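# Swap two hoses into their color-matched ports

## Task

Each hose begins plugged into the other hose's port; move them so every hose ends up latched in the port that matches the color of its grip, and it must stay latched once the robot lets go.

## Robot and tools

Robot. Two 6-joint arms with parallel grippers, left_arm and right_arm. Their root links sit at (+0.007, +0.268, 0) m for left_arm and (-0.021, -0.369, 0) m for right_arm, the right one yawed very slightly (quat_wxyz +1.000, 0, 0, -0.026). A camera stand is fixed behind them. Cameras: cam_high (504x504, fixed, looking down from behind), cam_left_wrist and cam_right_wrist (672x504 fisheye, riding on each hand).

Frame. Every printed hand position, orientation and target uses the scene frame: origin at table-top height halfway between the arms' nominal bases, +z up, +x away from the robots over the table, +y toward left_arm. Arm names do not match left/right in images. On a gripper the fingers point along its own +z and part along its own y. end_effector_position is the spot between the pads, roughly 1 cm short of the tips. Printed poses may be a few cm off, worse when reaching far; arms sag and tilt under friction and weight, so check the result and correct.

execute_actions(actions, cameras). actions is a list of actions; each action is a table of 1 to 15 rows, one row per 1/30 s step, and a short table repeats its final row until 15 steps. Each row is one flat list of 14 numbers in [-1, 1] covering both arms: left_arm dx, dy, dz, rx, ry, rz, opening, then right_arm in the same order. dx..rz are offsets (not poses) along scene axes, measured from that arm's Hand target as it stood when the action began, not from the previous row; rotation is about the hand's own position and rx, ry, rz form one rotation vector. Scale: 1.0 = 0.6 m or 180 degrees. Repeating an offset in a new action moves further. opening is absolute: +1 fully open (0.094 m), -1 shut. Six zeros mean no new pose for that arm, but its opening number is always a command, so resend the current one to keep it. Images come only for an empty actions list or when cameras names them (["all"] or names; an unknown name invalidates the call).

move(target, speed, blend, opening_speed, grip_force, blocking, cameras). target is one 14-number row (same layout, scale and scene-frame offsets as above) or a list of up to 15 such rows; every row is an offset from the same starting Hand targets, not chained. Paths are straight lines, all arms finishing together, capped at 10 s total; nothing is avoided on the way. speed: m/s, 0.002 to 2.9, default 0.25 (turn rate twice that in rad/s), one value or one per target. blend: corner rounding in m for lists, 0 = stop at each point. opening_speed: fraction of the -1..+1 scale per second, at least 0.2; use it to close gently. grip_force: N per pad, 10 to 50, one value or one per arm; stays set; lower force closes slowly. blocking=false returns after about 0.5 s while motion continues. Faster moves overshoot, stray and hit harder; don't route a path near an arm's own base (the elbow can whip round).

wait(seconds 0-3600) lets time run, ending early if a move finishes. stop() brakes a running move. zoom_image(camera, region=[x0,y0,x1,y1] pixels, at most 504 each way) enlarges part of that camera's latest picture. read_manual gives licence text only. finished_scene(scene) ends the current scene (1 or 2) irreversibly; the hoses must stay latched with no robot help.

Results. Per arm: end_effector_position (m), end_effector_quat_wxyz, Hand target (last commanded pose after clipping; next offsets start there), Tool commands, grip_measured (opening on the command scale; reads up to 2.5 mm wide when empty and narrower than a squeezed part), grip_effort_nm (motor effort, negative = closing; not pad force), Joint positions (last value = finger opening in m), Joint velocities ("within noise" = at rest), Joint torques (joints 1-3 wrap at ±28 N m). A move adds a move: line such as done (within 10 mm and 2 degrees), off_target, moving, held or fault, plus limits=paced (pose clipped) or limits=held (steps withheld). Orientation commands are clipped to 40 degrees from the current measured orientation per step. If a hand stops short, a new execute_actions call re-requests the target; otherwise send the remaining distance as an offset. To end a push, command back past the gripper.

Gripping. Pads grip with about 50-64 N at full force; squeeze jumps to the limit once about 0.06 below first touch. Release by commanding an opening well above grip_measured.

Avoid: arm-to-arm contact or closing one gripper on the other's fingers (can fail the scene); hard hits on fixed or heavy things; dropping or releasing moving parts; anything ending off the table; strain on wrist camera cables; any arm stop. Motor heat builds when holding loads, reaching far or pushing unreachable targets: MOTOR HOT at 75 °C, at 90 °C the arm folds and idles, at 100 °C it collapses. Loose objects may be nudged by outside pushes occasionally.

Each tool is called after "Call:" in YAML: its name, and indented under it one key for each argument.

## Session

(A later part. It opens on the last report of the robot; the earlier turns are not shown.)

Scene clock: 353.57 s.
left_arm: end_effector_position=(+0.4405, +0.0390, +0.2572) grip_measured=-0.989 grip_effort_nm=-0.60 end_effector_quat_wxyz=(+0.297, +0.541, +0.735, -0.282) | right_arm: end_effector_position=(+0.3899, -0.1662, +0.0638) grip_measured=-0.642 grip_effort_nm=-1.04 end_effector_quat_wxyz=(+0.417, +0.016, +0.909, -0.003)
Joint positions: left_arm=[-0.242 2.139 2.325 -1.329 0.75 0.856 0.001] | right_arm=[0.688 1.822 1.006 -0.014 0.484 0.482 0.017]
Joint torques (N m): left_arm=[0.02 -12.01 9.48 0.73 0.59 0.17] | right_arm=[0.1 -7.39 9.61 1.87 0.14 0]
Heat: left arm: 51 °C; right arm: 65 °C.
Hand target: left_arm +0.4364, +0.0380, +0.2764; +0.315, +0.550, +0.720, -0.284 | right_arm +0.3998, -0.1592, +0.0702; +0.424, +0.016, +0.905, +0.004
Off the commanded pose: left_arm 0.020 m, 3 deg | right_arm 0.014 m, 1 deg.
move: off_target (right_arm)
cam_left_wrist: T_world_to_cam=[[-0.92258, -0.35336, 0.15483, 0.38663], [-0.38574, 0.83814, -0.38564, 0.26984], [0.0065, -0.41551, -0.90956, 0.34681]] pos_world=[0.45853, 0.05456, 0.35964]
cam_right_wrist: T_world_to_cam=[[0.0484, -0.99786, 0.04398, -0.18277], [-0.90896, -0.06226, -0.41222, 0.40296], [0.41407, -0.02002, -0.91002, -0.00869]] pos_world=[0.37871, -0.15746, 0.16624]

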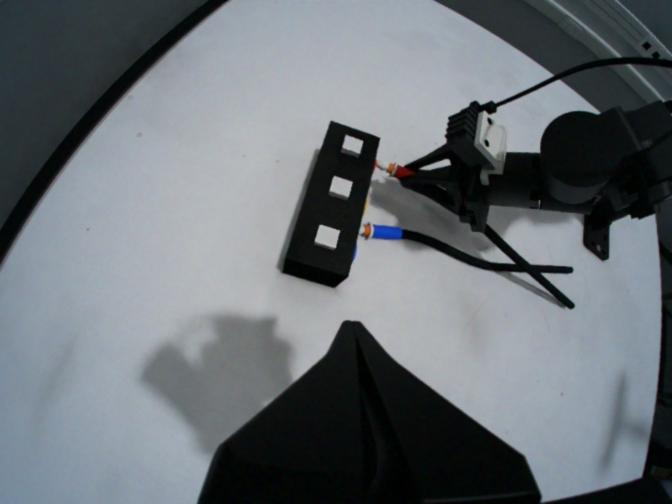

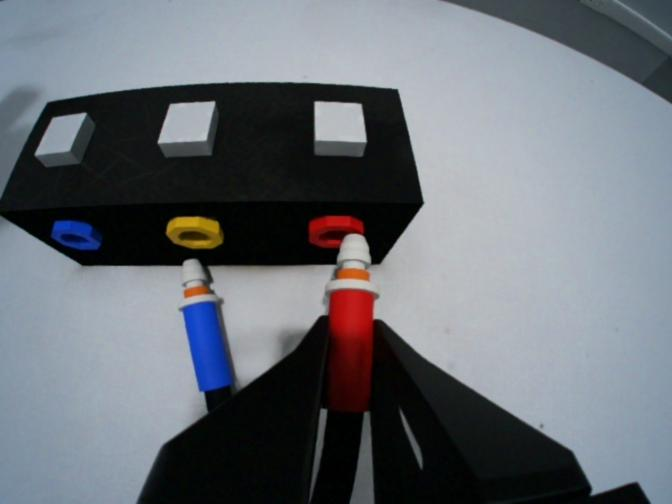

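Call:
move:
  target: [0,0,0,0,0,0,-1,0,0.009,0,0,0,0,-1]
  speed: 0.15
  cameras: ["cam_left_wrist","cam_right_wrist"]

Call:
zoom_image:
  camera: "cam_right_wrist"
  region: [250, 100, 450, 300]

Call:
zoom_image:
  camera: "cam_left_wrist"
  region: [330, 100, 480, 280]

Scene clock: 354.23 s.
left_arm: end_effector_position=(+0.4405, +0.0390, +0.2572) grip_measured=-0.989 grip_effort_nm=-0.60 end_effector_quat_wxyz=(+0.297, +0.541, +0.735, -0.282) | right_arm: end_effector_position=(+0.3909, -0.1623, +0.0641) grip_measured=-0.642 grip_effort_nm=-1.05 end_effector_quat_wxyz=(+0.415, +0.013, +0.910, -0.003)
Joint positions: left_arm=[-0.242 2.139 2.325 -1.329 0.75 0.856 0.001] | right_arm=[0.693 1.831 1.022 -0.024 0.484 0.481 0.017]
Joint torques (N m): left_arm=[0.01 -12 9.47 0.73 0.58 0.17] | right_arm=[0.66 -7.35 9.61 1.87 0.23 0.1]
Heat: left arm: 51 °C; right arm: 65 °C.
Hand target: left_arm +0.4364, +0.0380, +0.2764; +0.315, +0.550, +0.720, -0.284 | right_arm +0.3998, -0.1537, +0.0702; +0.424, +0.016, +0.905, +0.004
Off the commanded pose: left_arm 0.020 m, 3 deg | right_arm 0.014 m, 1 deg.
move: off_target (right_arm)
cam_left_wrist: T_world_to_cam=[[-0.92258, -0.35336, 0.15483, 0.38663], [-0.38574, 0.83814, -0.38564, 0.26984], [0.0065, -0.41551, -0.90956, 0.34681]] pos_world=[0.45853, 0.05456, 0.35964]
cam_right_wrist: T_world_to_cam=[[0.05436, -0.99746, 0.04598, -0.1813], [-0.90979, -0.06845, -0.40939, 0.40345], [0.4115, -0.01957, -0.9112, -0.00754]] pos_world=[0.38001, -0.15337, 0.16664]

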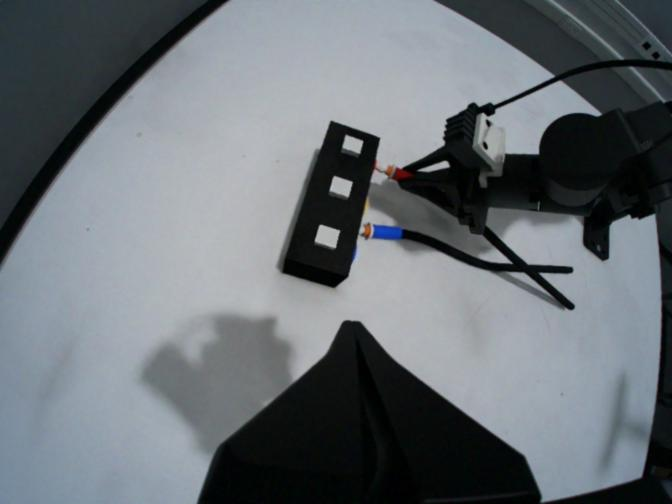

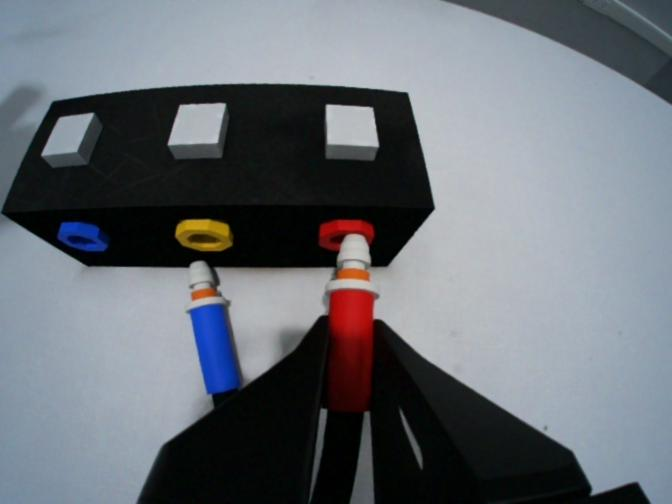

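Scaled by 2.520 from the camera's image (finer frame: 960x720).

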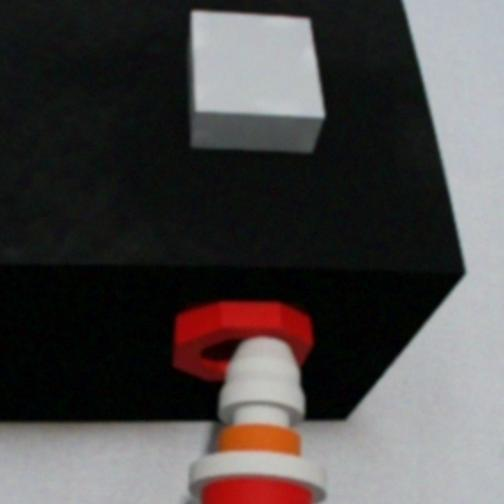

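Scaled by 2.800 from the camera's image (finer frame: 960x720).

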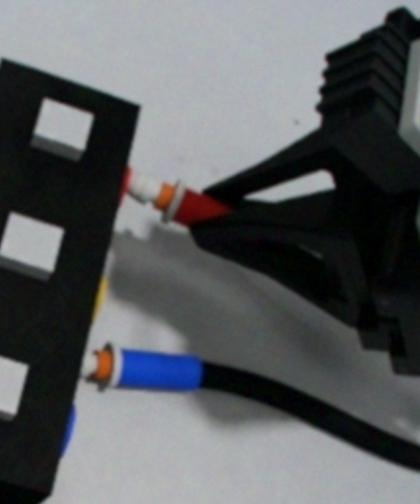

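Call:
move:
  target:
    - [0,0,0,0,0,0,-1,0.0,0.007,0,0,0,0,-1]
    - [0,0,0,0,0,0,-1,0.06,0.008,0.02,0,0,0.02,-1]
  speed: 0.12
  cameras: ["cam_left_wrist","cam_right_wrist"]

Call:
zoom_image:
  camera: "cam_right_wrist"
  region: [250, 100, 450, 300]

Call:
zoom_image:
  camera: "cam_left_wrist"
  region: [330, 100, 480, 280]

Scene clock: 355.97 s.
left_arm: end_effector_position=(+0.4405, +0.0390, +0.2572) grip_measured=-0.989 grip_effort_nm=-0.60 end_effector_quat_wxyz=(+0.297, +0.541, +0.735, -0.282) | right_arm: end_effector_position=(+0.4027, -0.1626, +0.0637) grip_measured=-0.642 grip_effort_nm=-1.05 end_effector_quat_wxyz=(+0.381, -0.026, +0.924, -0.012)
Joint positions: left_arm=[-0.242 2.139 2.325 -1.329 0.75 0.856 0.001] | right_arm=[0.653 1.868 1.125 -0.141 0.413 0.396 0.017]
Joint torques (N m): left_arm=[0.03 -12.03 9.48 0.73 0.59 0.17] | right_arm=[-1.42 -6.78 11.37 2.87 0.05 -0.03]
Heat: left arm: 51 °C; right arm: 65 °C.
Hand target: left_arm +0.4364, +0.0380, +0.2764; +0.315, +0.550, +0.720, -0.284 | right_arm +0.4359, -0.1490, +0.0823; +0.424, -0.013, +0.905, +0.017
Off the commanded pose: left_arm 0.020 m, 3 deg | right_arm 0.040 m, 6 deg.
move: off_target (right_arm)
cam_left_wrist: T_world_to_cam=[[-0.92258, -0.35336, 0.15483, 0.38663], [-0.38574, 0.83814, -0.38564, 0.26984], [0.0065, -0.41551, -0.90956, 0.34681]] pos_world=[0.45853, 0.05456, 0.35964]
cam_right_wrist: T_world_to_cam=[[0.1234, -0.98848, 0.0876, -0.21125], [-0.93053, -0.14594, -0.33588, 0.405], [0.3448, -0.04007, -0.93782, 0.01248]] pos_world=[0.39863, -0.14922, 0.16624]

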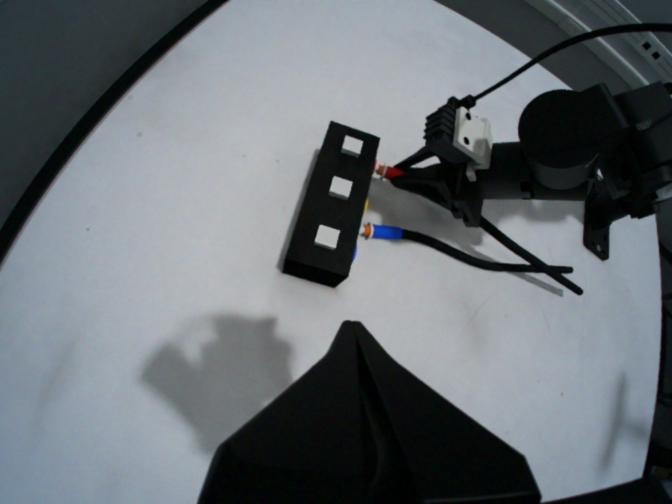

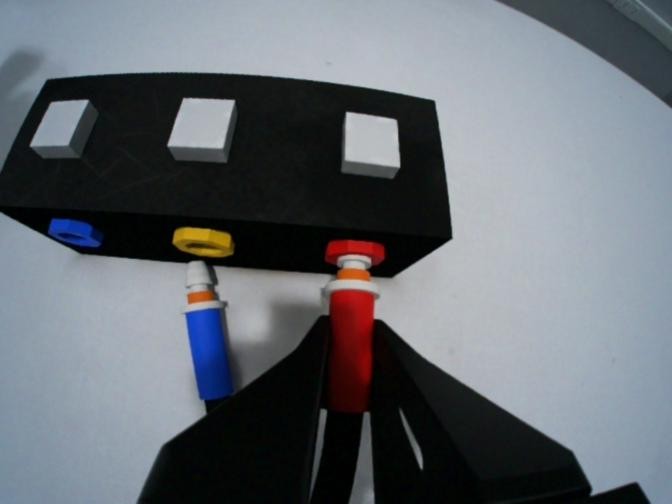

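Scaled by 2.520 from the camera's image (finer frame: 960x720).

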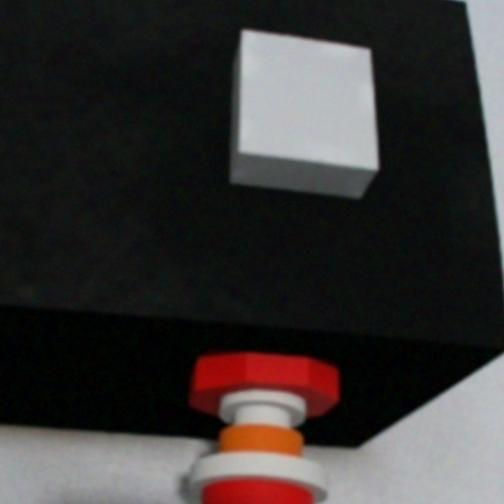

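Scaled by 2.800 from the camera's image (finer frame: 960x720).

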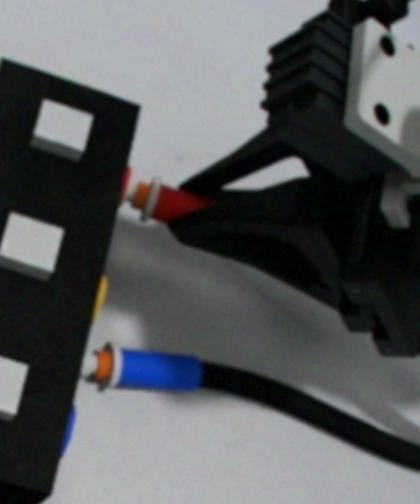

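Call:
move:
  target: [0,0,0,0,0,0,-1,0.06,0.005,0.03,0,-0.02,0,-1]
  speed: 0.1
  cameras: ["cam_left_wrist","cam_right_wrist"]

Call:
zoom_image:
  camera: "cam_right_wrist"
  region: [250, 100, 450, 300]

Call:
zoom_image:
  camera: "cam_left_wrist"
  region: [330, 100, 480, 280]

Scene clock: 357.23 s.
left_arm: end_effector_position=(+0.4405, +0.0390, +0.2572) grip_measured=-0.989 grip_effort_nm=-0.60 end_effector_quat_wxyz=(+0.297, +0.541, +0.735, -0.282) | right_arm: end_effector_position=(+0.4055, -0.1636, +0.0643) grip_measured=-0.642 grip_effort_nm=-1.04 end_effector_quat_wxyz=(+0.357, -0.050, +0.933, -0.024)
Joint positions: left_arm=[-0.242 2.139 2.325 -1.329 0.75 0.856 0.001] | right_arm=[0.64 1.889 1.193 -0.238 0.387 0.351 0.017]
Joint torques (N m): left_arm=[0.01 -12.01 9.48 0.72 0.58 0.17] | right_arm=[-2.89 -6.65 13.2 3.95 0.35 -0.06]
Heat: left arm: 51 °C; right arm: 65 °C.
Hand target: left_arm +0.4364, +0.0380, +0.2764; +0.315, +0.550, +0.720, -0.284 | right_arm +0.4719, -0.1461, +0.1004; +0.452, -0.013, +0.892, +0.017
Off the commanded pose: left_arm 0.020 m, 3 deg | right_arm 0.078 m, 13 deg.
move: off_target (right_arm)
cam_left_wrist: T_world_to_cam=[[-0.92258, -0.35336, 0.15483, 0.38663], [-0.38574, 0.83814, -0.38564, 0.26984], [0.0065, -0.41551, -0.90956, 0.34681]] pos_world=[0.45853, 0.05456, 0.35964]
cam_right_wrist: T_world_to_cam=[[0.16281, -0.97915, 0.1215, -0.22928], [-0.94075, -0.19118, -0.28007, 0.40086], [0.29746, -0.06871, -0.95226, 0.02743]] pos_world=[0.40627, -0.14597, 0.16625]

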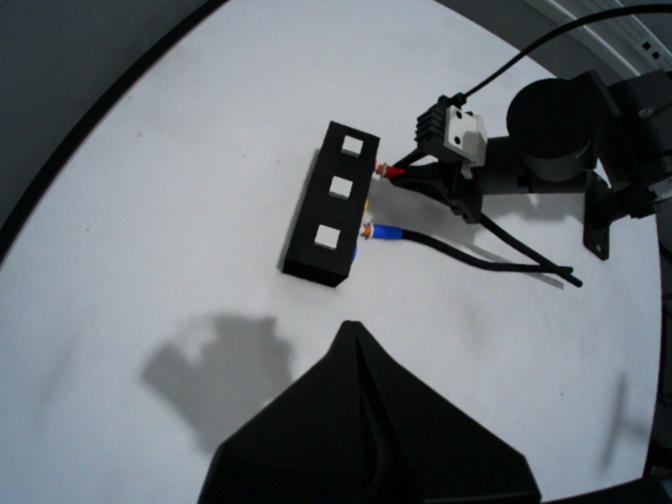

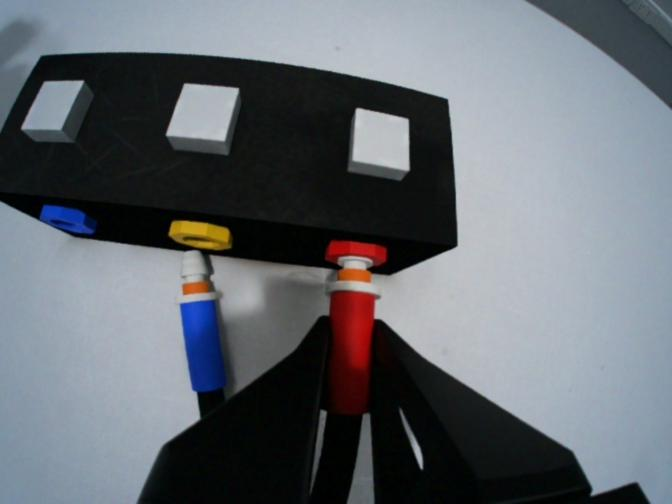

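Scaled by 2.520 from the camera's image (finer frame: 960x720).

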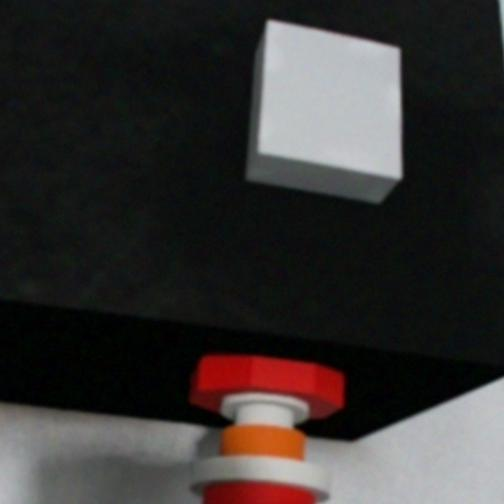

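Scaled by 2.800 from the camera's image (finer frame: 960x720).

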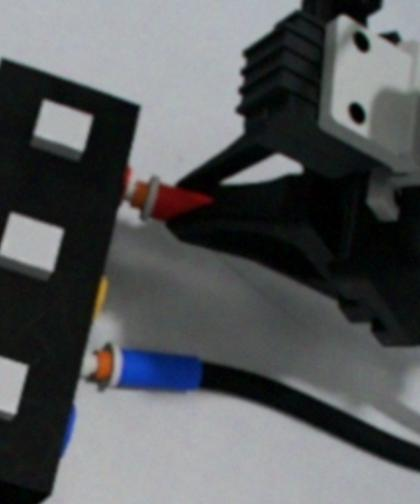

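Call:
move:
  target: [0,0,0,0,0,0,-1,0.02,0.0,0.02,0,-0.08,-0.025,-1]
  speed: 0.1
  cameras: ["cam_left_wrist","cam_right_wrist"]

Call:
zoom_image:
  camera: "cam_right_wrist"
  region: [250, 100, 450, 300]

Call:
zoom_image:
  camera: "cam_left_wrist"
  region: [330, 100, 480, 280]

Scene clock: 359.53 s.
left_arm: end_effector_position=(+0.4405, +0.0390, +0.2572) grip_measured=-0.989 grip_effort_nm=-0.59 end_effector_quat_wxyz=(+0.297, +0.541, +0.735, -0.282) | right_arm: end_effector_position=(+0.4070, -0.1623, +0.0640) grip_measured=-0.642 grip_effort_nm=-1.05 end_effector_quat_wxyz=(+0.403, -0.046, +0.912, -0.061)
Joint positions: left_arm=[-0.242 2.139 2.325 -1.329 0.75 0.856 0.001] | right_arm=[0.685 1.901 1.137 -0.115 0.522 0.342 0.017]
Joint torques (N m): left_arm=[0.02 -12 9.48 0.72 0.58 0.17] | right_arm=[-3.08 -7.73 9.5 5.52 0.92 -0.03]
Heat: left arm: 52 °C; right arm: 69 °C.
Hand target: left_arm +0.4364, +0.0380, +0.2764; +0.315, +0.550, +0.720, -0.284 | right_arm +0.4838, -0.1460, +0.1123; +0.561, +0.020, +0.828, -0.002
Off the commanded pose: left_arm 0.020 m, 3 deg | right_arm 0.092 m, 23 deg.
move: off_target (right_arm)
cam_left_wrist: T_world_to_cam=[[-0.92258, -0.35336, 0.15483, 0.38663], [-0.38574, 0.83814, -0.38564, 0.26984], [0.0065, -0.41551, -0.90956, 0.34681]] pos_world=[0.45853, 0.05456, 0.35964]
cam_right_wrist: T_world_to_cam=[[0.11574, -0.97356, 0.19693, -0.2129], [-0.91247, -0.18254, -0.36616, 0.39781], [0.39242, -0.13731, -0.90948, -0.02568]] pos_world=[0.39771, -0.13818, 0.16423]

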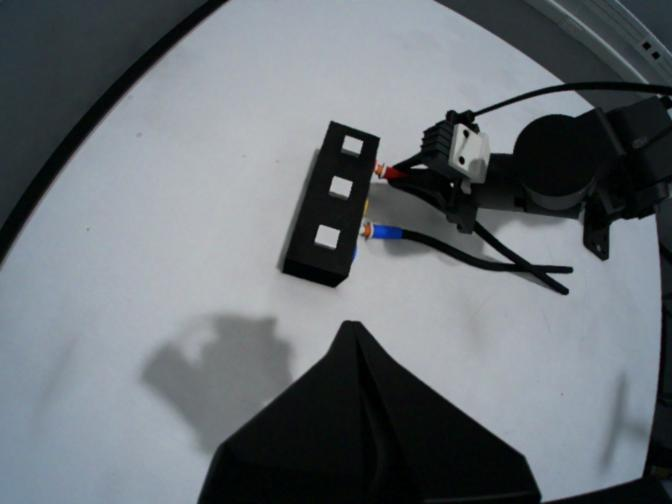

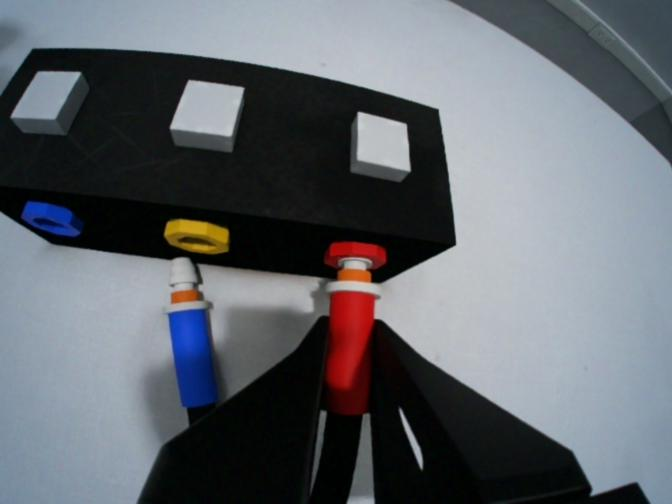

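Scaled by 2.520 from the camera's image (finer frame: 960x720).

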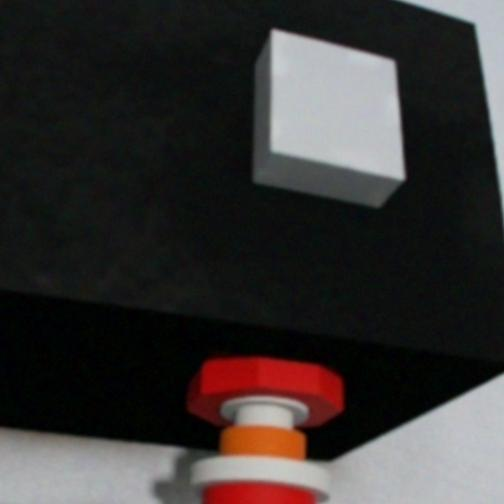

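Scaled by 2.800 from the camera's image (finer frame: 960x720).

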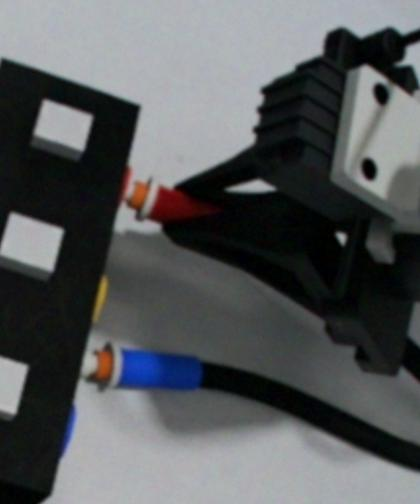

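Call:
move:
  target:
    - [0,0,0,0,0,0,-1,0.07,0.0,0.0,0,-0.02,0,-1]
    - [0,0,0,0,0,0,-1,0.1,0.0,0.04,0,-0.02,-0.02,-1]
  speed: 0.1
  cameras: ["cam_left_wrist","cam_right_wrist"]

Call:
zoom_image:
  camera: "cam_right_wrist"
  region: [250, 100, 450, 300]

Call:
zoom_image:
  camera: "cam_left_wrist"
  region: [330, 100, 480, 280]

Scene clock: 362.13 s.
left_arm: end_effector_position=(+0.4405, +0.0390, +0.2572) grip_measured=-0.989 grip_effort_nm=-0.60 end_effector_quat_wxyz=(+0.297, +0.541, +0.735, -0.282) | right_arm: end_effector_position=(+0.4177, -0.1626, +0.0628) grip_measured=-0.642 grip_effort_nm=-1.05 end_effector_quat_wxyz=(+0.397, -0.067, +0.912, -0.082)
Joint positions: left_arm=[-0.242 2.139 2.325 -1.329 0.75 0.856 0.001] | right_arm=[0.674 1.942 1.195 -0.146 0.532 0.284 0.017]
Joint torques (N m): left_arm=[0.02 -12.01 9.48 0.73 0.58 0.18] | right_arm=[-6.46 -6.99 16.72 5.79 1.1 0.18]
Heat: left arm: 52 °C; right arm: 74 °C.
Hand target: left_arm +0.4364, +0.0380, +0.2764; +0.315, +0.550, +0.720, -0.284 | right_arm +0.5438, -0.1460, +0.1363; +0.586, +0.046, +0.809, -0.020
Off the commanded pose: left_arm 0.020 m, 3 deg | right_arm 0.147 m, 29 deg.
move: off_target (right_arm)
cam_left_wrist: T_world_to_cam=[[-0.92258, -0.35336, 0.15483, 0.38663], [-0.38574, 0.83814, -0.38564, 0.26984], [0.0065, -0.41551, -0.90956, 0.34681]] pos_world=[0.45853, 0.05456, 0.35964]
cam_right_wrist: T_world_to_cam=[[0.13935, -0.95807, 0.25035, -0.22492], [-0.91206, -0.22263, -0.34435, 0.39906], [0.38565, -0.18035, -0.90485, -0.03553]] pos_world=[0.40901, -0.13305, 0.16157]

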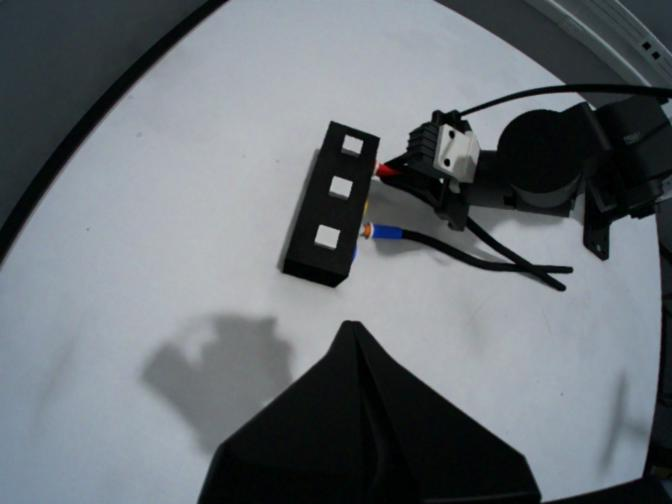

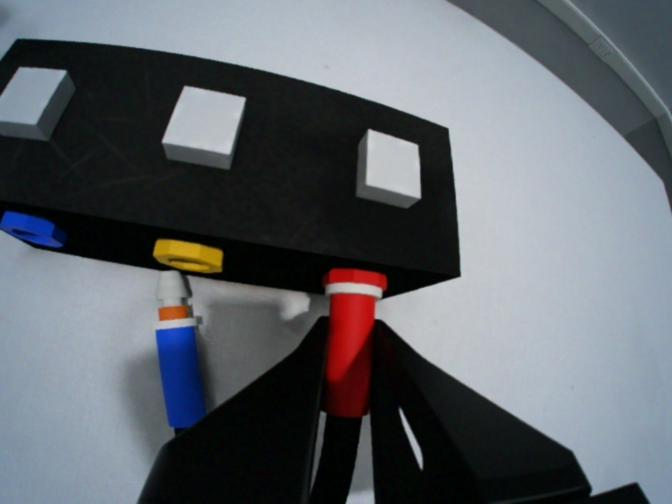

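Scaled by 2.520 from the camera's image (finer frame: 960x720).

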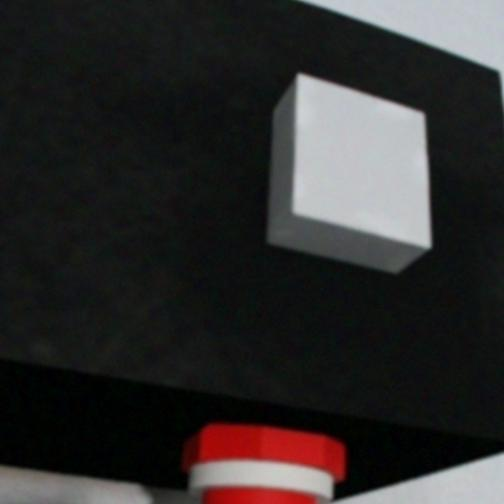

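Scaled by 2.800 from the camera's image (finer frame: 960x720).

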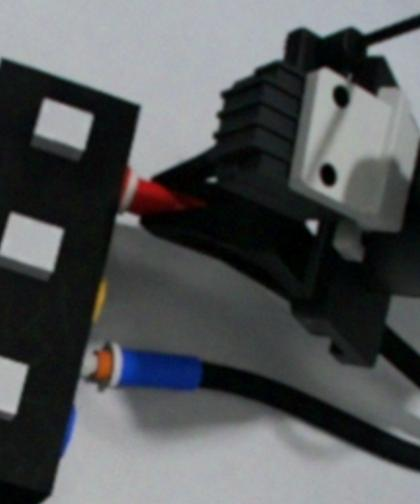

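Call:
move:
  target: [0,0,0,0,0,0,-1,-0.235,-0.015,-0.1,0,0.05,0,-1]
  speed: 0.12
  cameras: ["cam_left_wrist","cam_right_wrist"]

Scene clock: 364.07 s.
left_arm: end_effector_position=(+0.4405, +0.0390, +0.2572) grip_measured=-0.989 grip_effort_nm=-0.60 end_effector_quat_wxyz=(+0.297, +0.541, +0.735, -0.282) | right_arm: end_effector_position=(+0.4097, -0.1594, +0.0602) grip_measured=-0.639 grip_effort_nm=-1.05 end_effector_quat_wxyz=(+0.496, -0.012, +0.867, -0.047)
Joint positions: left_arm=[-0.242 2.139 2.325 -1.329 0.75 0.856 0.001] | right_arm=[0.72 1.924 0.959 0.291 0.628 0.33 0.017]
Joint torques (N m): left_arm=[0.03 -12.03 9.48 0.72 0.58 0.17] | right_arm=[3 -12.22 4.05 2.31 0.79 1.23]
Heat: left arm: 52 °C; right arm: 74 °C.
Hand target: left_arm +0.4364, +0.0380, +0.2764; +0.315, +0.550, +0.720, -0.284 | right_arm +0.4028, -0.1549, +0.0762; +0.521, +0.044, +0.852, -0.023
Off the commanded pose: left_arm 0.020 m, 3 deg | right_arm 0.018 m, 8 deg.
move: off_target (right_arm)
cam_left_wrist: T_world_to_cam=[[-0.92258, -0.35336, 0.15483, 0.38663], [-0.38574, 0.83814, -0.38564, 0.26984], [0.0065, -0.41551, -0.90956, 0.34681]] pos_world=[0.45853, 0.05456, 0.35964]
cam_right_wrist: T_world_to_cam=[[0.04488, -0.98622, 0.15926, -0.18037], [-0.8217, -0.12711, -0.55556, 0.38248], [0.56815, -0.10593, -0.81608, -0.10245]] pos_world=[0.38058, -0.14012, 0.1576]

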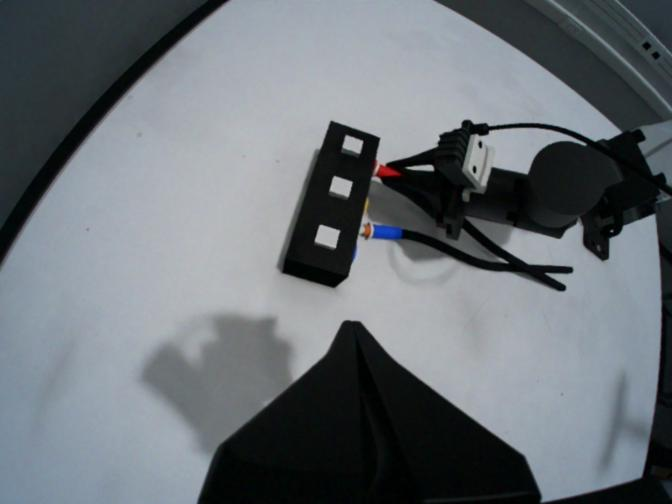

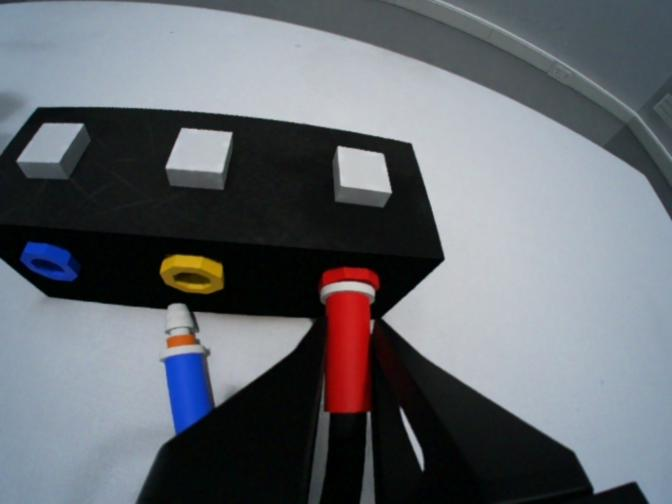

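Call:
move:
  target: [0,0,0,0,0,0,-1,-0.04,0,-0.01,0,0,0,-1]
  speed: 0.1
  cameras: ["cam_left_wrist","cam_right_wrist"]

Scene clock: 365.10 s.
left_arm: end_effector_position=(+0.4405, +0.0390, +0.2572) grip_measured=-0.989 grip_effort_nm=-0.60 end_effector_quat_wxyz=(+0.297, +0.541, +0.735, -0.282) | right_arm: end_effector_position=(+0.4076, -0.1597, +0.0611) grip_measured=-0.636 grip_effort_nm=-1.05 end_effector_quat_wxyz=(+0.521, +0.007, +0.853, -0.024)
Joint positions: left_arm=[-0.242 2.139 2.325 -1.329 0.75 0.856 0.001] | right_arm=[0.724 1.924 0.896 0.427 0.633 0.348 0.017]
Joint torques (N m): left_arm=[0.02 -12.01 9.48 0.72 0.59 0.17] | right_arm=[6.2 -14.52 1.87 1.41 1.09 1.22]
Heat: left arm: 52 °C; right arm: 73 °C.
Hand target: left_arm +0.4364, +0.0380, +0.2764; +0.315, +0.550, +0.720, -0.284 | right_arm +0.3789, -0.1550, +0.0703; +0.521, +0.044, +0.852, -0.023
Off the commanded pose: left_arm 0.020 m, 3 deg | right_arm 0.031 m, 4 deg.
move: off_target (right_arm)
cam_left_wrist: T_world_to_cam=[[-0.92258, -0.35336, 0.15483, 0.38663], [-0.38574, 0.83814, -0.38564, 0.26984], [0.0065, -0.41551, -0.90956, 0.34681]] pos_world=[0.45853, 0.05456, 0.35964]
cam_right_wrist: T_world_to_cam=[[0.02814, -0.99421, 0.10369, -0.17183], [-0.7882, -0.08586, -0.6094, 0.37741], [0.61477, -0.06458, -0.78606, -0.11475]] pos_world=[0.37286, -0.14584, 0.15761]

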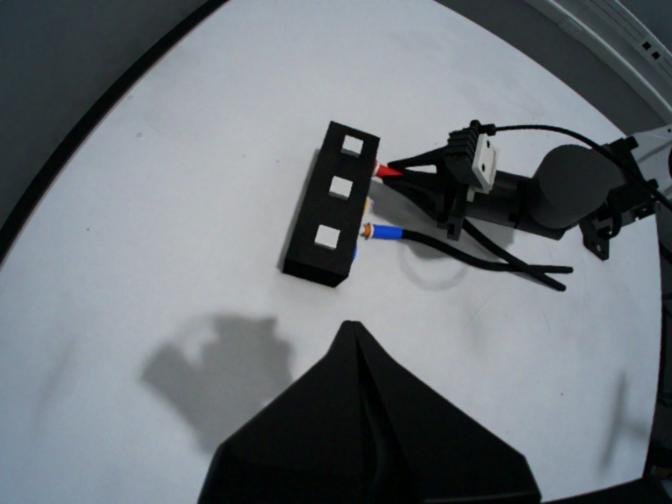

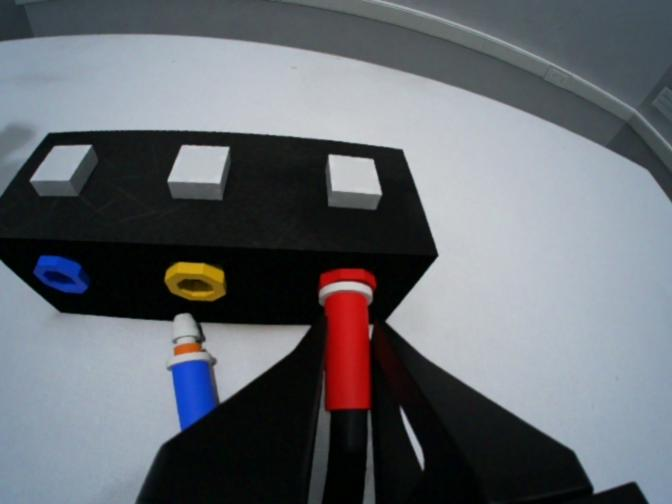

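Call:
move:
  target:
    - [0,0,0,0,0,0,-1,0.03,0,0,0,0,0,-1]
    - [0,0,0,0,0,0,-1,0.03,0,0,0,0,0,-0.3]
    - [0,0,0,0,0,0,-1,-0.1,0,0.05,0,0,0,-0.3]
    - [0,0,0,0,0,0,-1,-0.1,0.0,0.15,0,0,0,-0.4]
  speed: 0.2
  cameras: ["cam_left_wrist","cam_right_wrist"]

Scene clock: 369.77 s.
left_arm: end_effector_position=(+0.4405, +0.0390, +0.2572) grip_measured=-0.989 grip_effort_nm=-0.60 end_effector_quat_wxyz=(+0.297, +0.541, +0.735, -0.282) | right_arm: end_effector_position=(+0.3148, -0.1614, +0.1412) grip_measured=-0.398 grip_effort_nm=-0.14 end_effector_quat_wxyz=(+0.506, +0.029, +0.861, -0.041)
Joint positions: left_arm=[-0.242 2.139 2.325 -1.329 0.75 0.856 0.001] | right_arm=[0.935 1.523 0.881 -0.156 0.826 0.599 0.028]
Joint torques (N m): left_arm=[0.01 -12 9.48 0.72 0.59 0.17] | right_arm=[0.77 -7.98 9.66 1.73 0.41 0.2]
Heat: left arm: 52 °C; right arm: 70 °C.
Hand target: left_arm +0.4364, +0.0380, +0.2764; +0.315, +0.550, +0.720, -0.284 | right_arm +0.3188, -0.1550, +0.1602; +0.521, +0.044, +0.852, -0.023
Off the commanded pose: left_arm 0.020 m, 3 deg | right_arm 0.020 m, 3 deg.
move: off_target (right_arm); target 2's new opening was sent with right_arm's hand 0.015 m and 4 deg from that target; target 4's new opening was sent with right_arm's hand 0.020 m and 3 deg from that target
cam_left_wrist: T_world_to_cam=[[-0.92258, -0.35336, 0.15483, 0.38663], [-0.38574, 0.83814, -0.38564, 0.26984], [0.0065, -0.41551, -0.90956, 0.34681]] pos_world=[0.45853, 0.05456, 0.35964]
cam_right_wrist: T_world_to_cam=[[-0.02321, -0.99382, 0.10851, -0.16371], [-0.81169, -0.04463, -0.58238, 0.36316], [0.58363, -0.10159, -0.80564, 0.01182]] pos_world=[0.28408, -0.14529, 0.23879]

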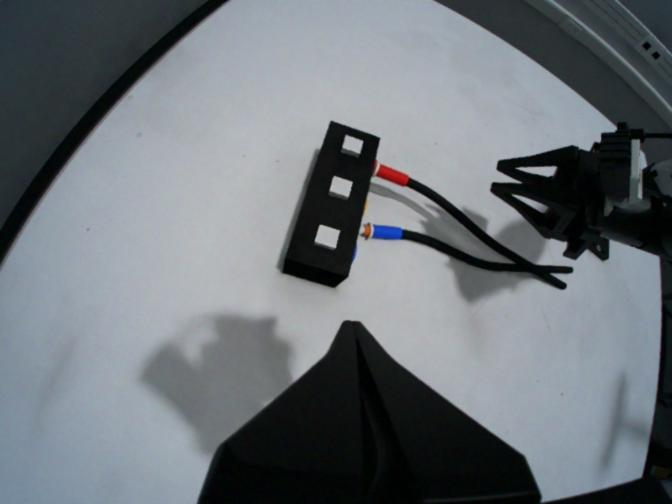

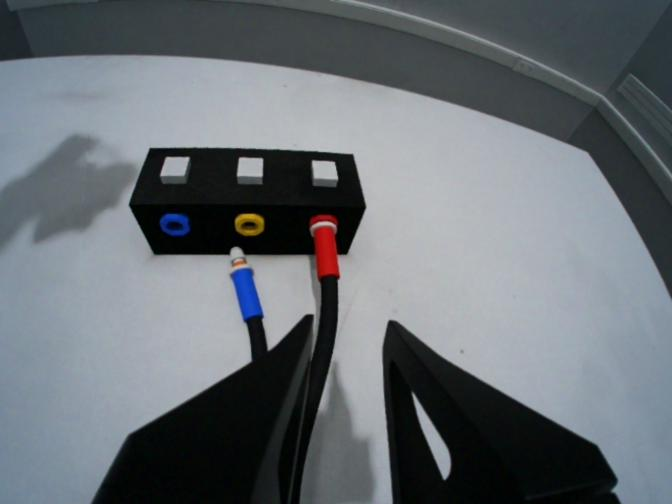

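Call:
move:
  target: [0,0,0,0,0,0,-1,0.12,0.09,-0.083,0,0.06,0.139,-0.4]
  speed: 0.2
  cameras: ["cam_left_wrist","cam_right_wrist"]

Scene clock: 372.17 s.
left_arm: end_effector_position=(+0.4405, +0.0390, +0.2572) grip_measured=-0.989 grip_effort_nm=-0.60 end_effector_quat_wxyz=(+0.297, +0.541, +0.735, -0.282) | right_arm: end_effector_position=(+0.3811, -0.1080, +0.1033) grip_measured=-0.398 grip_effort_nm=-0.14 end_effector_quat_wxyz=(+0.422, -0.142, +0.892, +0.080)
Joint positions: left_arm=[-0.242 2.139 2.325 -1.329 0.75 0.856 0.001] | right_arm=[0.716 1.751 1.05 -0.007 0.246 0.235 0.028]
Joint torques (N m): left_arm=[0.01 -12.01 9.47 0.73 0.58 0.17] | right_arm=[-0.1 -7.05 10.04 2.13 -0.01 -0.04]
Heat: left arm: 52 °C; right arm: 69 °C.
Hand target: left_arm +0.4364, +0.0380, +0.2764; +0.315, +0.550, +0.720, -0.284 | right_arm +0.3909, -0.1010, +0.1105; +0.431, -0.144, +0.886, +0.086
Off the commanded pose: left_arm 0.020 m, 3 deg | right_arm 0.014 m, 1 deg.
move: off_target (right_arm)
cam_left_wrist: T_world_to_cam=[[-0.92258, -0.35336, 0.15483, 0.38663], [-0.38574, 0.83814, -0.38564, 0.26984], [0.0065, -0.41551, -0.90956, 0.34681]] pos_world=[0.45853, 0.05456, 0.35964]
cam_right_wrist: T_world_to_cam=[[0.39482, -0.91819, 0.03247, -0.24824], [-0.81941, -0.36789, -0.43956, 0.3506], [0.41555, 0.14694, -0.89762, 0.04832]] pos_world=[0.36522, -0.10605, 0.20554]

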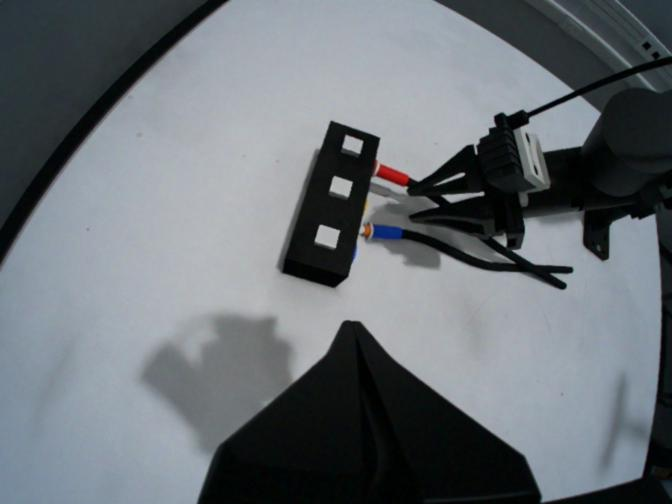

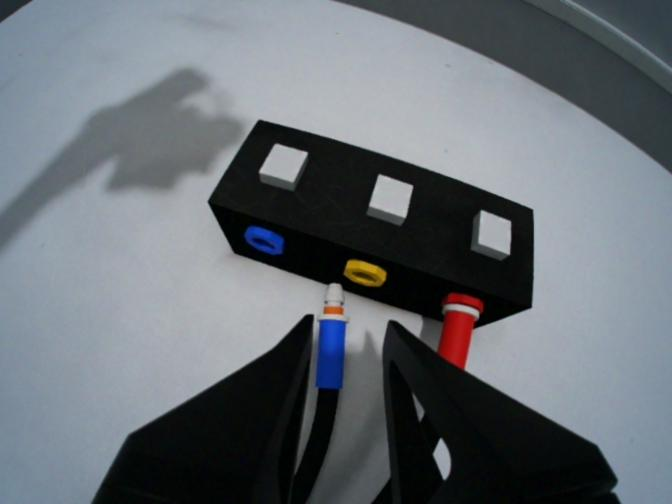

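Call:
move:
  target:
    - [0,0,0,0,0,0,-1,0.012,0.008,-0.09,0,0,0,-0.43]
    - [0,0,0,0,0,0,-1,0.012,0.008,-0.2,0,0,0,-0.43]
  speed: 0.12
  cameras: ["cam_left_wrist","cam_right_wrist"]

Scene clock: 374.70 s.
left_arm: end_effector_position=(+0.4405, +0.0390, +0.2572) grip_measured=-0.989 grip_effort_nm=-0.60 end_effector_quat_wxyz=(+0.297, +0.541, +0.735, -0.282) | right_arm: end_effector_position=(+0.4055, -0.0942, +0.0239) grip_measured=-0.428 grip_effort_nm=-0.14 end_effector_quat_wxyz=(+0.461, -0.132, +0.873, +0.087)
Joint positions: left_arm=[-0.242 2.139 2.325 -1.329 0.75 0.856 0.001] | right_arm=[0.716 2.033 0.967 0.447 0.271 0.224 0.027]
Joint torques (N m): left_arm=[0.02 -12 9.5 0.73 0.58 0.17] | right_arm=[-0.2 -5.41 4.23 2.27 -0.28 0.07]
Heat: left arm: 52 °C; right arm: 68 °C.
Hand target: left_arm +0.4364, +0.0380, +0.2764; +0.315, +0.550, +0.720, -0.284 | right_arm +0.3982, -0.0961, -0.0093; +0.432, -0.144, +0.886, +0.086
Off the commanded pose: left_arm 0.020 m, 3 deg | right_arm 0.034 m, 4 deg.
move: off_target (right_arm)
cam_left_wrist: T_world_to_cam=[[-0.92258, -0.35336, 0.15483, 0.38663], [-0.38574, 0.83814, -0.38564, 0.26984], [0.0065, -0.41551, -0.90956, 0.34681]] pos_world=[0.45853, 0.05456, 0.35964]
cam_right_wrist: T_world_to_cam=[[0.37952, -0.92461, 0.0325, -0.23699], [-0.7852, -0.34047, -0.51724, 0.33134], [0.48931, 0.17078, -0.85522, -0.06384]] pos_world=[0.38134, -0.09541, 0.12449]

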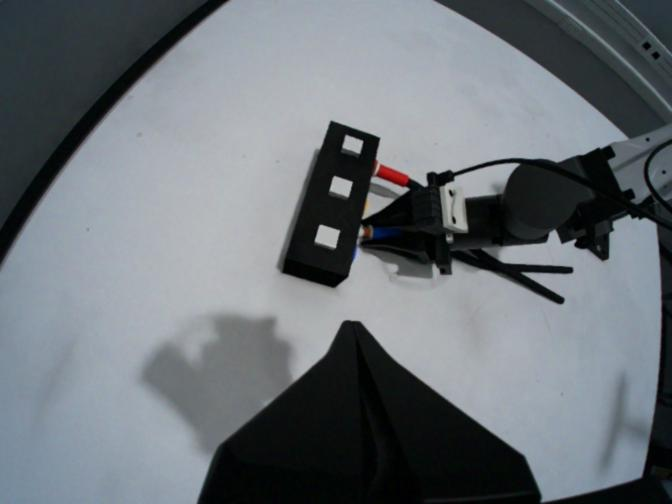

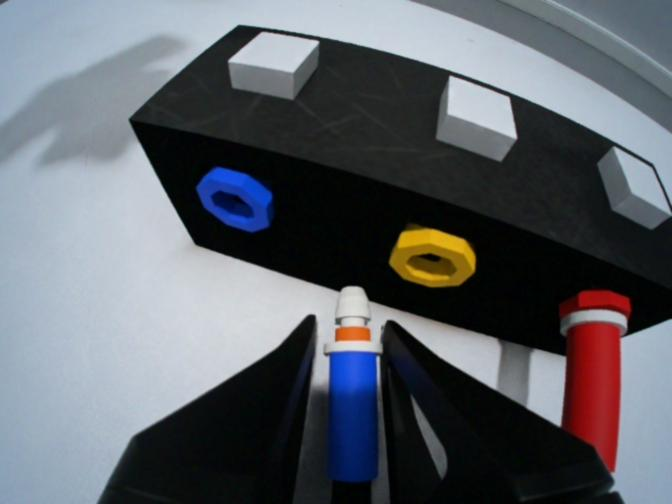

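Call:
move:
  target: [0,0,0,0,0,0,-1,-0.035,-0.012,-0.005,0,0,0,-0.43]
  speed: 0.1
  cameras: ["cam_right_wrist"]

Scene clock: 375.77 s.
left_arm: end_effector_position=(+0.4405, +0.0390, +0.2572) grip_measured=-0.989 grip_effort_nm=-0.60 end_effector_quat_wxyz=(+0.297, +0.541, +0.735, -0.282) | right_arm: end_effector_position=(+0.3992, -0.0946, +0.0249) grip_measured=-0.428 grip_effort_nm=-0.14 end_effector_quat_wxyz=(+0.487, -0.132, +0.858, +0.097)
Joint positions: left_arm=[-0.242 2.139 2.325 -1.329 0.75 0.856 0.001] | right_arm=[0.725 2.034 0.894 0.585 0.279 0.212 0.027]
Joint torques (N m): left_arm=[0.02 -12 9.5 0.73 0.58 0.17] | right_arm=[0.76 -8.4 2.25 1.28 -0.18 0.34]
Heat: left arm: 52 °C; right arm: 67 °C.
Hand target: left_arm +0.4364, +0.0380, +0.2764; +0.315, +0.550, +0.720, -0.284 | right_arm +0.3770, -0.1033, -0.0126; +0.431, -0.144, +0.886, +0.086
Off the commanded pose: left_arm 0.020 m, 3 deg | right_arm 0.044 m, 7 deg.
move: off_target (right_arm)
cam_right_wrist: T_world_to_cam=[[0.38703, -0.9216, 0.02917, -0.23761], [-0.75125, -0.33352, -0.56955, 0.31518], [0.53463, 0.19852, -0.82144, -0.0761]] pos_world=[0.36943, -0.09876, 0.12392]

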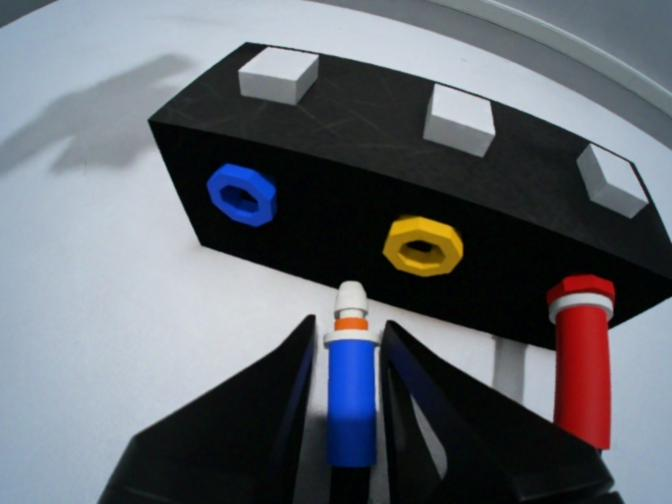

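Call:
move:
  target:
    - [0,0,0,0,0,0,-1,-0.015,-0.005,0.03,0,0.0,0,-0.43]
    - [0,0,0,0,0,0,-1,-0.005,-0.002,0.0,0,0.0,0,-0.43]
  speed: 0.1
  cameras: ["cam_right_wrist"]

Scene clock: 377.13 s.
left_arm: end_effector_position=(+0.4405, +0.0390, +0.2572) grip_measured=-0.989 grip_effort_nm=-0.60 end_effector_quat_wxyz=(+0.297, +0.541, +0.735, -0.282) | right_arm: end_effector_position=(+0.3863, -0.0962, +0.0229) grip_measured=-0.428 grip_effort_nm=-0.13 end_effector_quat_wxyz=(+0.472, -0.140, +0.865, +0.097)
Joint positions: left_arm=[-0.242 2.139 2.325 -1.329 0.75 0.856 0.001] | right_arm=[0.737 1.998 0.863 0.546 0.271 0.219 0.027]
Joint torques (N m): left_arm=[0.02 -12 9.48 0.73 0.58 0.17] | right_arm=[0.05 -6.01 3.45 1.76 -0.08 0.3]
Heat: left arm: 52 °C; right arm: 66 °C.
Hand target: left_arm +0.4364, +0.0380, +0.2764; +0.315, +0.550, +0.720, -0.284 | right_arm +0.3741, -0.1046, -0.0125; +0.432, -0.144, +0.886, +0.086
Off the commanded pose: left_arm 0.020 m, 3 deg | right_arm 0.038 m, 5 deg.
move: off_target (right_arm)
cam_right_wrist: T_world_to_cam=[[0.4007, -0.91576, 0.02858, -0.23877], [-0.76336, -0.35095, -0.54232, 0.30615], [0.50667, 0.19549, -0.83969, -0.05961]] pos_world=[0.35959, -0.09957, 0.1228]

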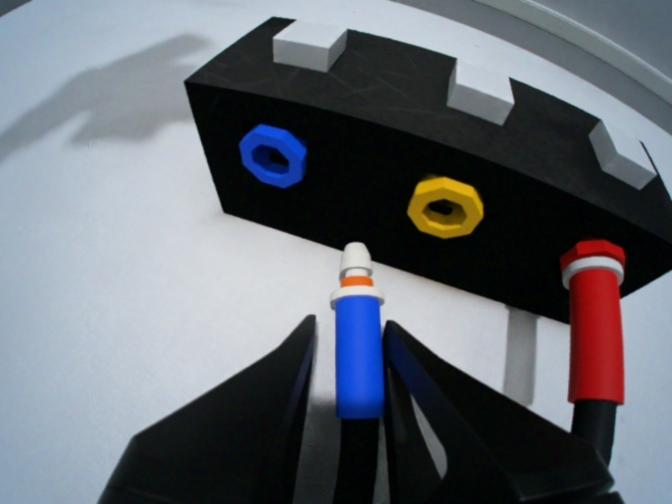

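Call:
move:
  target: [0,0,0,0,0,0,-1,0,0,0,0,0,0,-1]
  opening_speed: 0.8

Call:
move:
  target:
    - [0,0,0,0,0,0,-1,-0.06,-0.02,0.02,0,0,0,-1]
    - [0,0,0,0,0,0,-1,-0.04,0.0,0.13,0,0,0,-1]
    - [0,0,0,0,0,0,-1,-0.01,0.11,0.13,0,0,-0.1,-1]
  speed: 0.2
  cameras: ["cam_left_wrist","cam_right_wrist"]

Scene clock: 378.23 s.
left_arm: end_effector_position=(+0.4405, +0.0390, +0.2572) grip_measured=-0.989 grip_effort_nm=-0.60 end_effector_quat_wxyz=(+0.297, +0.541, +0.735, -0.282) | right_arm: end_effector_position=(+0.3863, -0.0962, +0.0228) grip_measured=-0.642 grip_effort_nm=-1.05 end_effector_quat_wxyz=(+0.472, -0.140, +0.865, +0.097)
Joint positions: left_arm=[-0.242 2.139 2.325 -1.329 0.75 0.856 0.001] | right_arm=[0.737 1.998 0.863 0.547 0.271 0.22 0.017]
Joint torques (N m): left_arm=[0.03 -12.01 9.47 0.72 0.58 0.18] | right_arm=[0.05 -6.05 3.47 1.76 -0.08 0.28]
Heat: left arm: 52 °C; right arm: 66 °C.
Hand target: left_arm +0.4364, +0.0380, +0.2764; +0.315, +0.550, +0.720, -0.284 | right_arm +0.3741, -0.1046, -0.0125; +0.432, -0.144, +0.886, +0.086
Off the commanded pose: left_arm 0.020 m, 3 deg | right_arm 0.038 m, 5 deg.
move: done

Scene clock: 381.87 s.
left_arm: end_effector_position=(+0.4405, +0.0390, +0.2572) grip_measured=-0.989 grip_effort_nm=-0.60 end_effector_quat_wxyz=(+0.297, +0.541, +0.735, -0.282) | right_arm: end_effector_position=(+0.3611, -0.0457, +0.0613) grip_measured=-0.643 grip_effort_nm=-1.05 end_effector_quat_wxyz=(+0.432, -0.013, +0.902, +0.013)
Joint positions: left_arm=[-0.242 2.139 2.325 -1.329 0.75 0.856 0.001] | right_arm=[0.961 2.023 1.274 -0.144 0.635 0.65 0.017]
Joint torques (N m): left_arm=[0.01 -12 9.48 0.73 0.59 0.17] | right_arm=[0.39 -8.84 9.62 1.72 0.42 0.21]
Heat: left arm: 52 °C; right arm: 65 °C.
Hand target: left_arm +0.4364, +0.0380, +0.2764; +0.315, +0.550, +0.720, -0.284 | right_arm +0.3681, -0.0386, +0.0656; +0.440, -0.003, +0.898, +0.018
Off the commanded pose: left_arm 0.020 m, 3 deg | right_arm 0.011 m, 2 deg.
move: off_target (right_arm)
cam_left_wrist: T_world_to_cam=[[-0.92258, -0.35336, 0.15483, 0.38663], [-0.38574, 0.83814, -0.38564, 0.26984], [0.0065, -0.41551, -0.90956, 0.34681]] pos_world=[0.45853, 0.05456, 0.35964]
cam_right_wrist: T_world_to_cam=[[0.11373, -0.99256, 0.04346, -0.08439], [-0.88863, -0.12118, -0.44232, 0.37509], [0.44429, 0.01168, -0.89581, -0.00695]] pos_world=[0.346, -0.03823, 0.16335]

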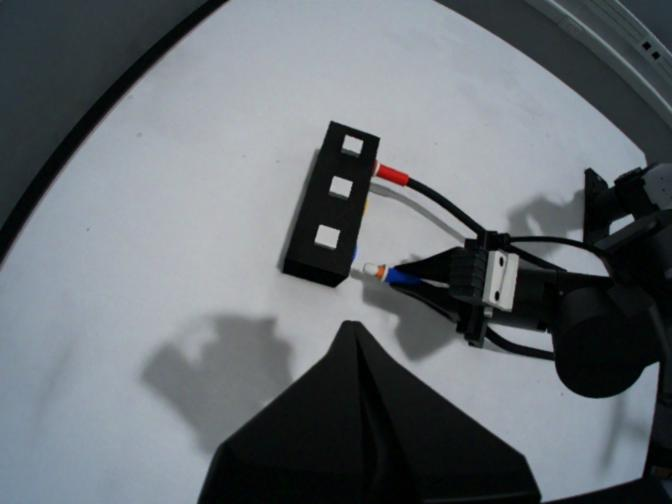

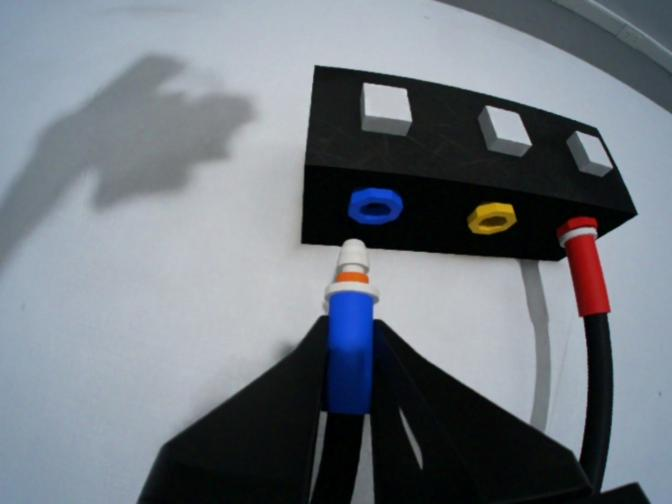

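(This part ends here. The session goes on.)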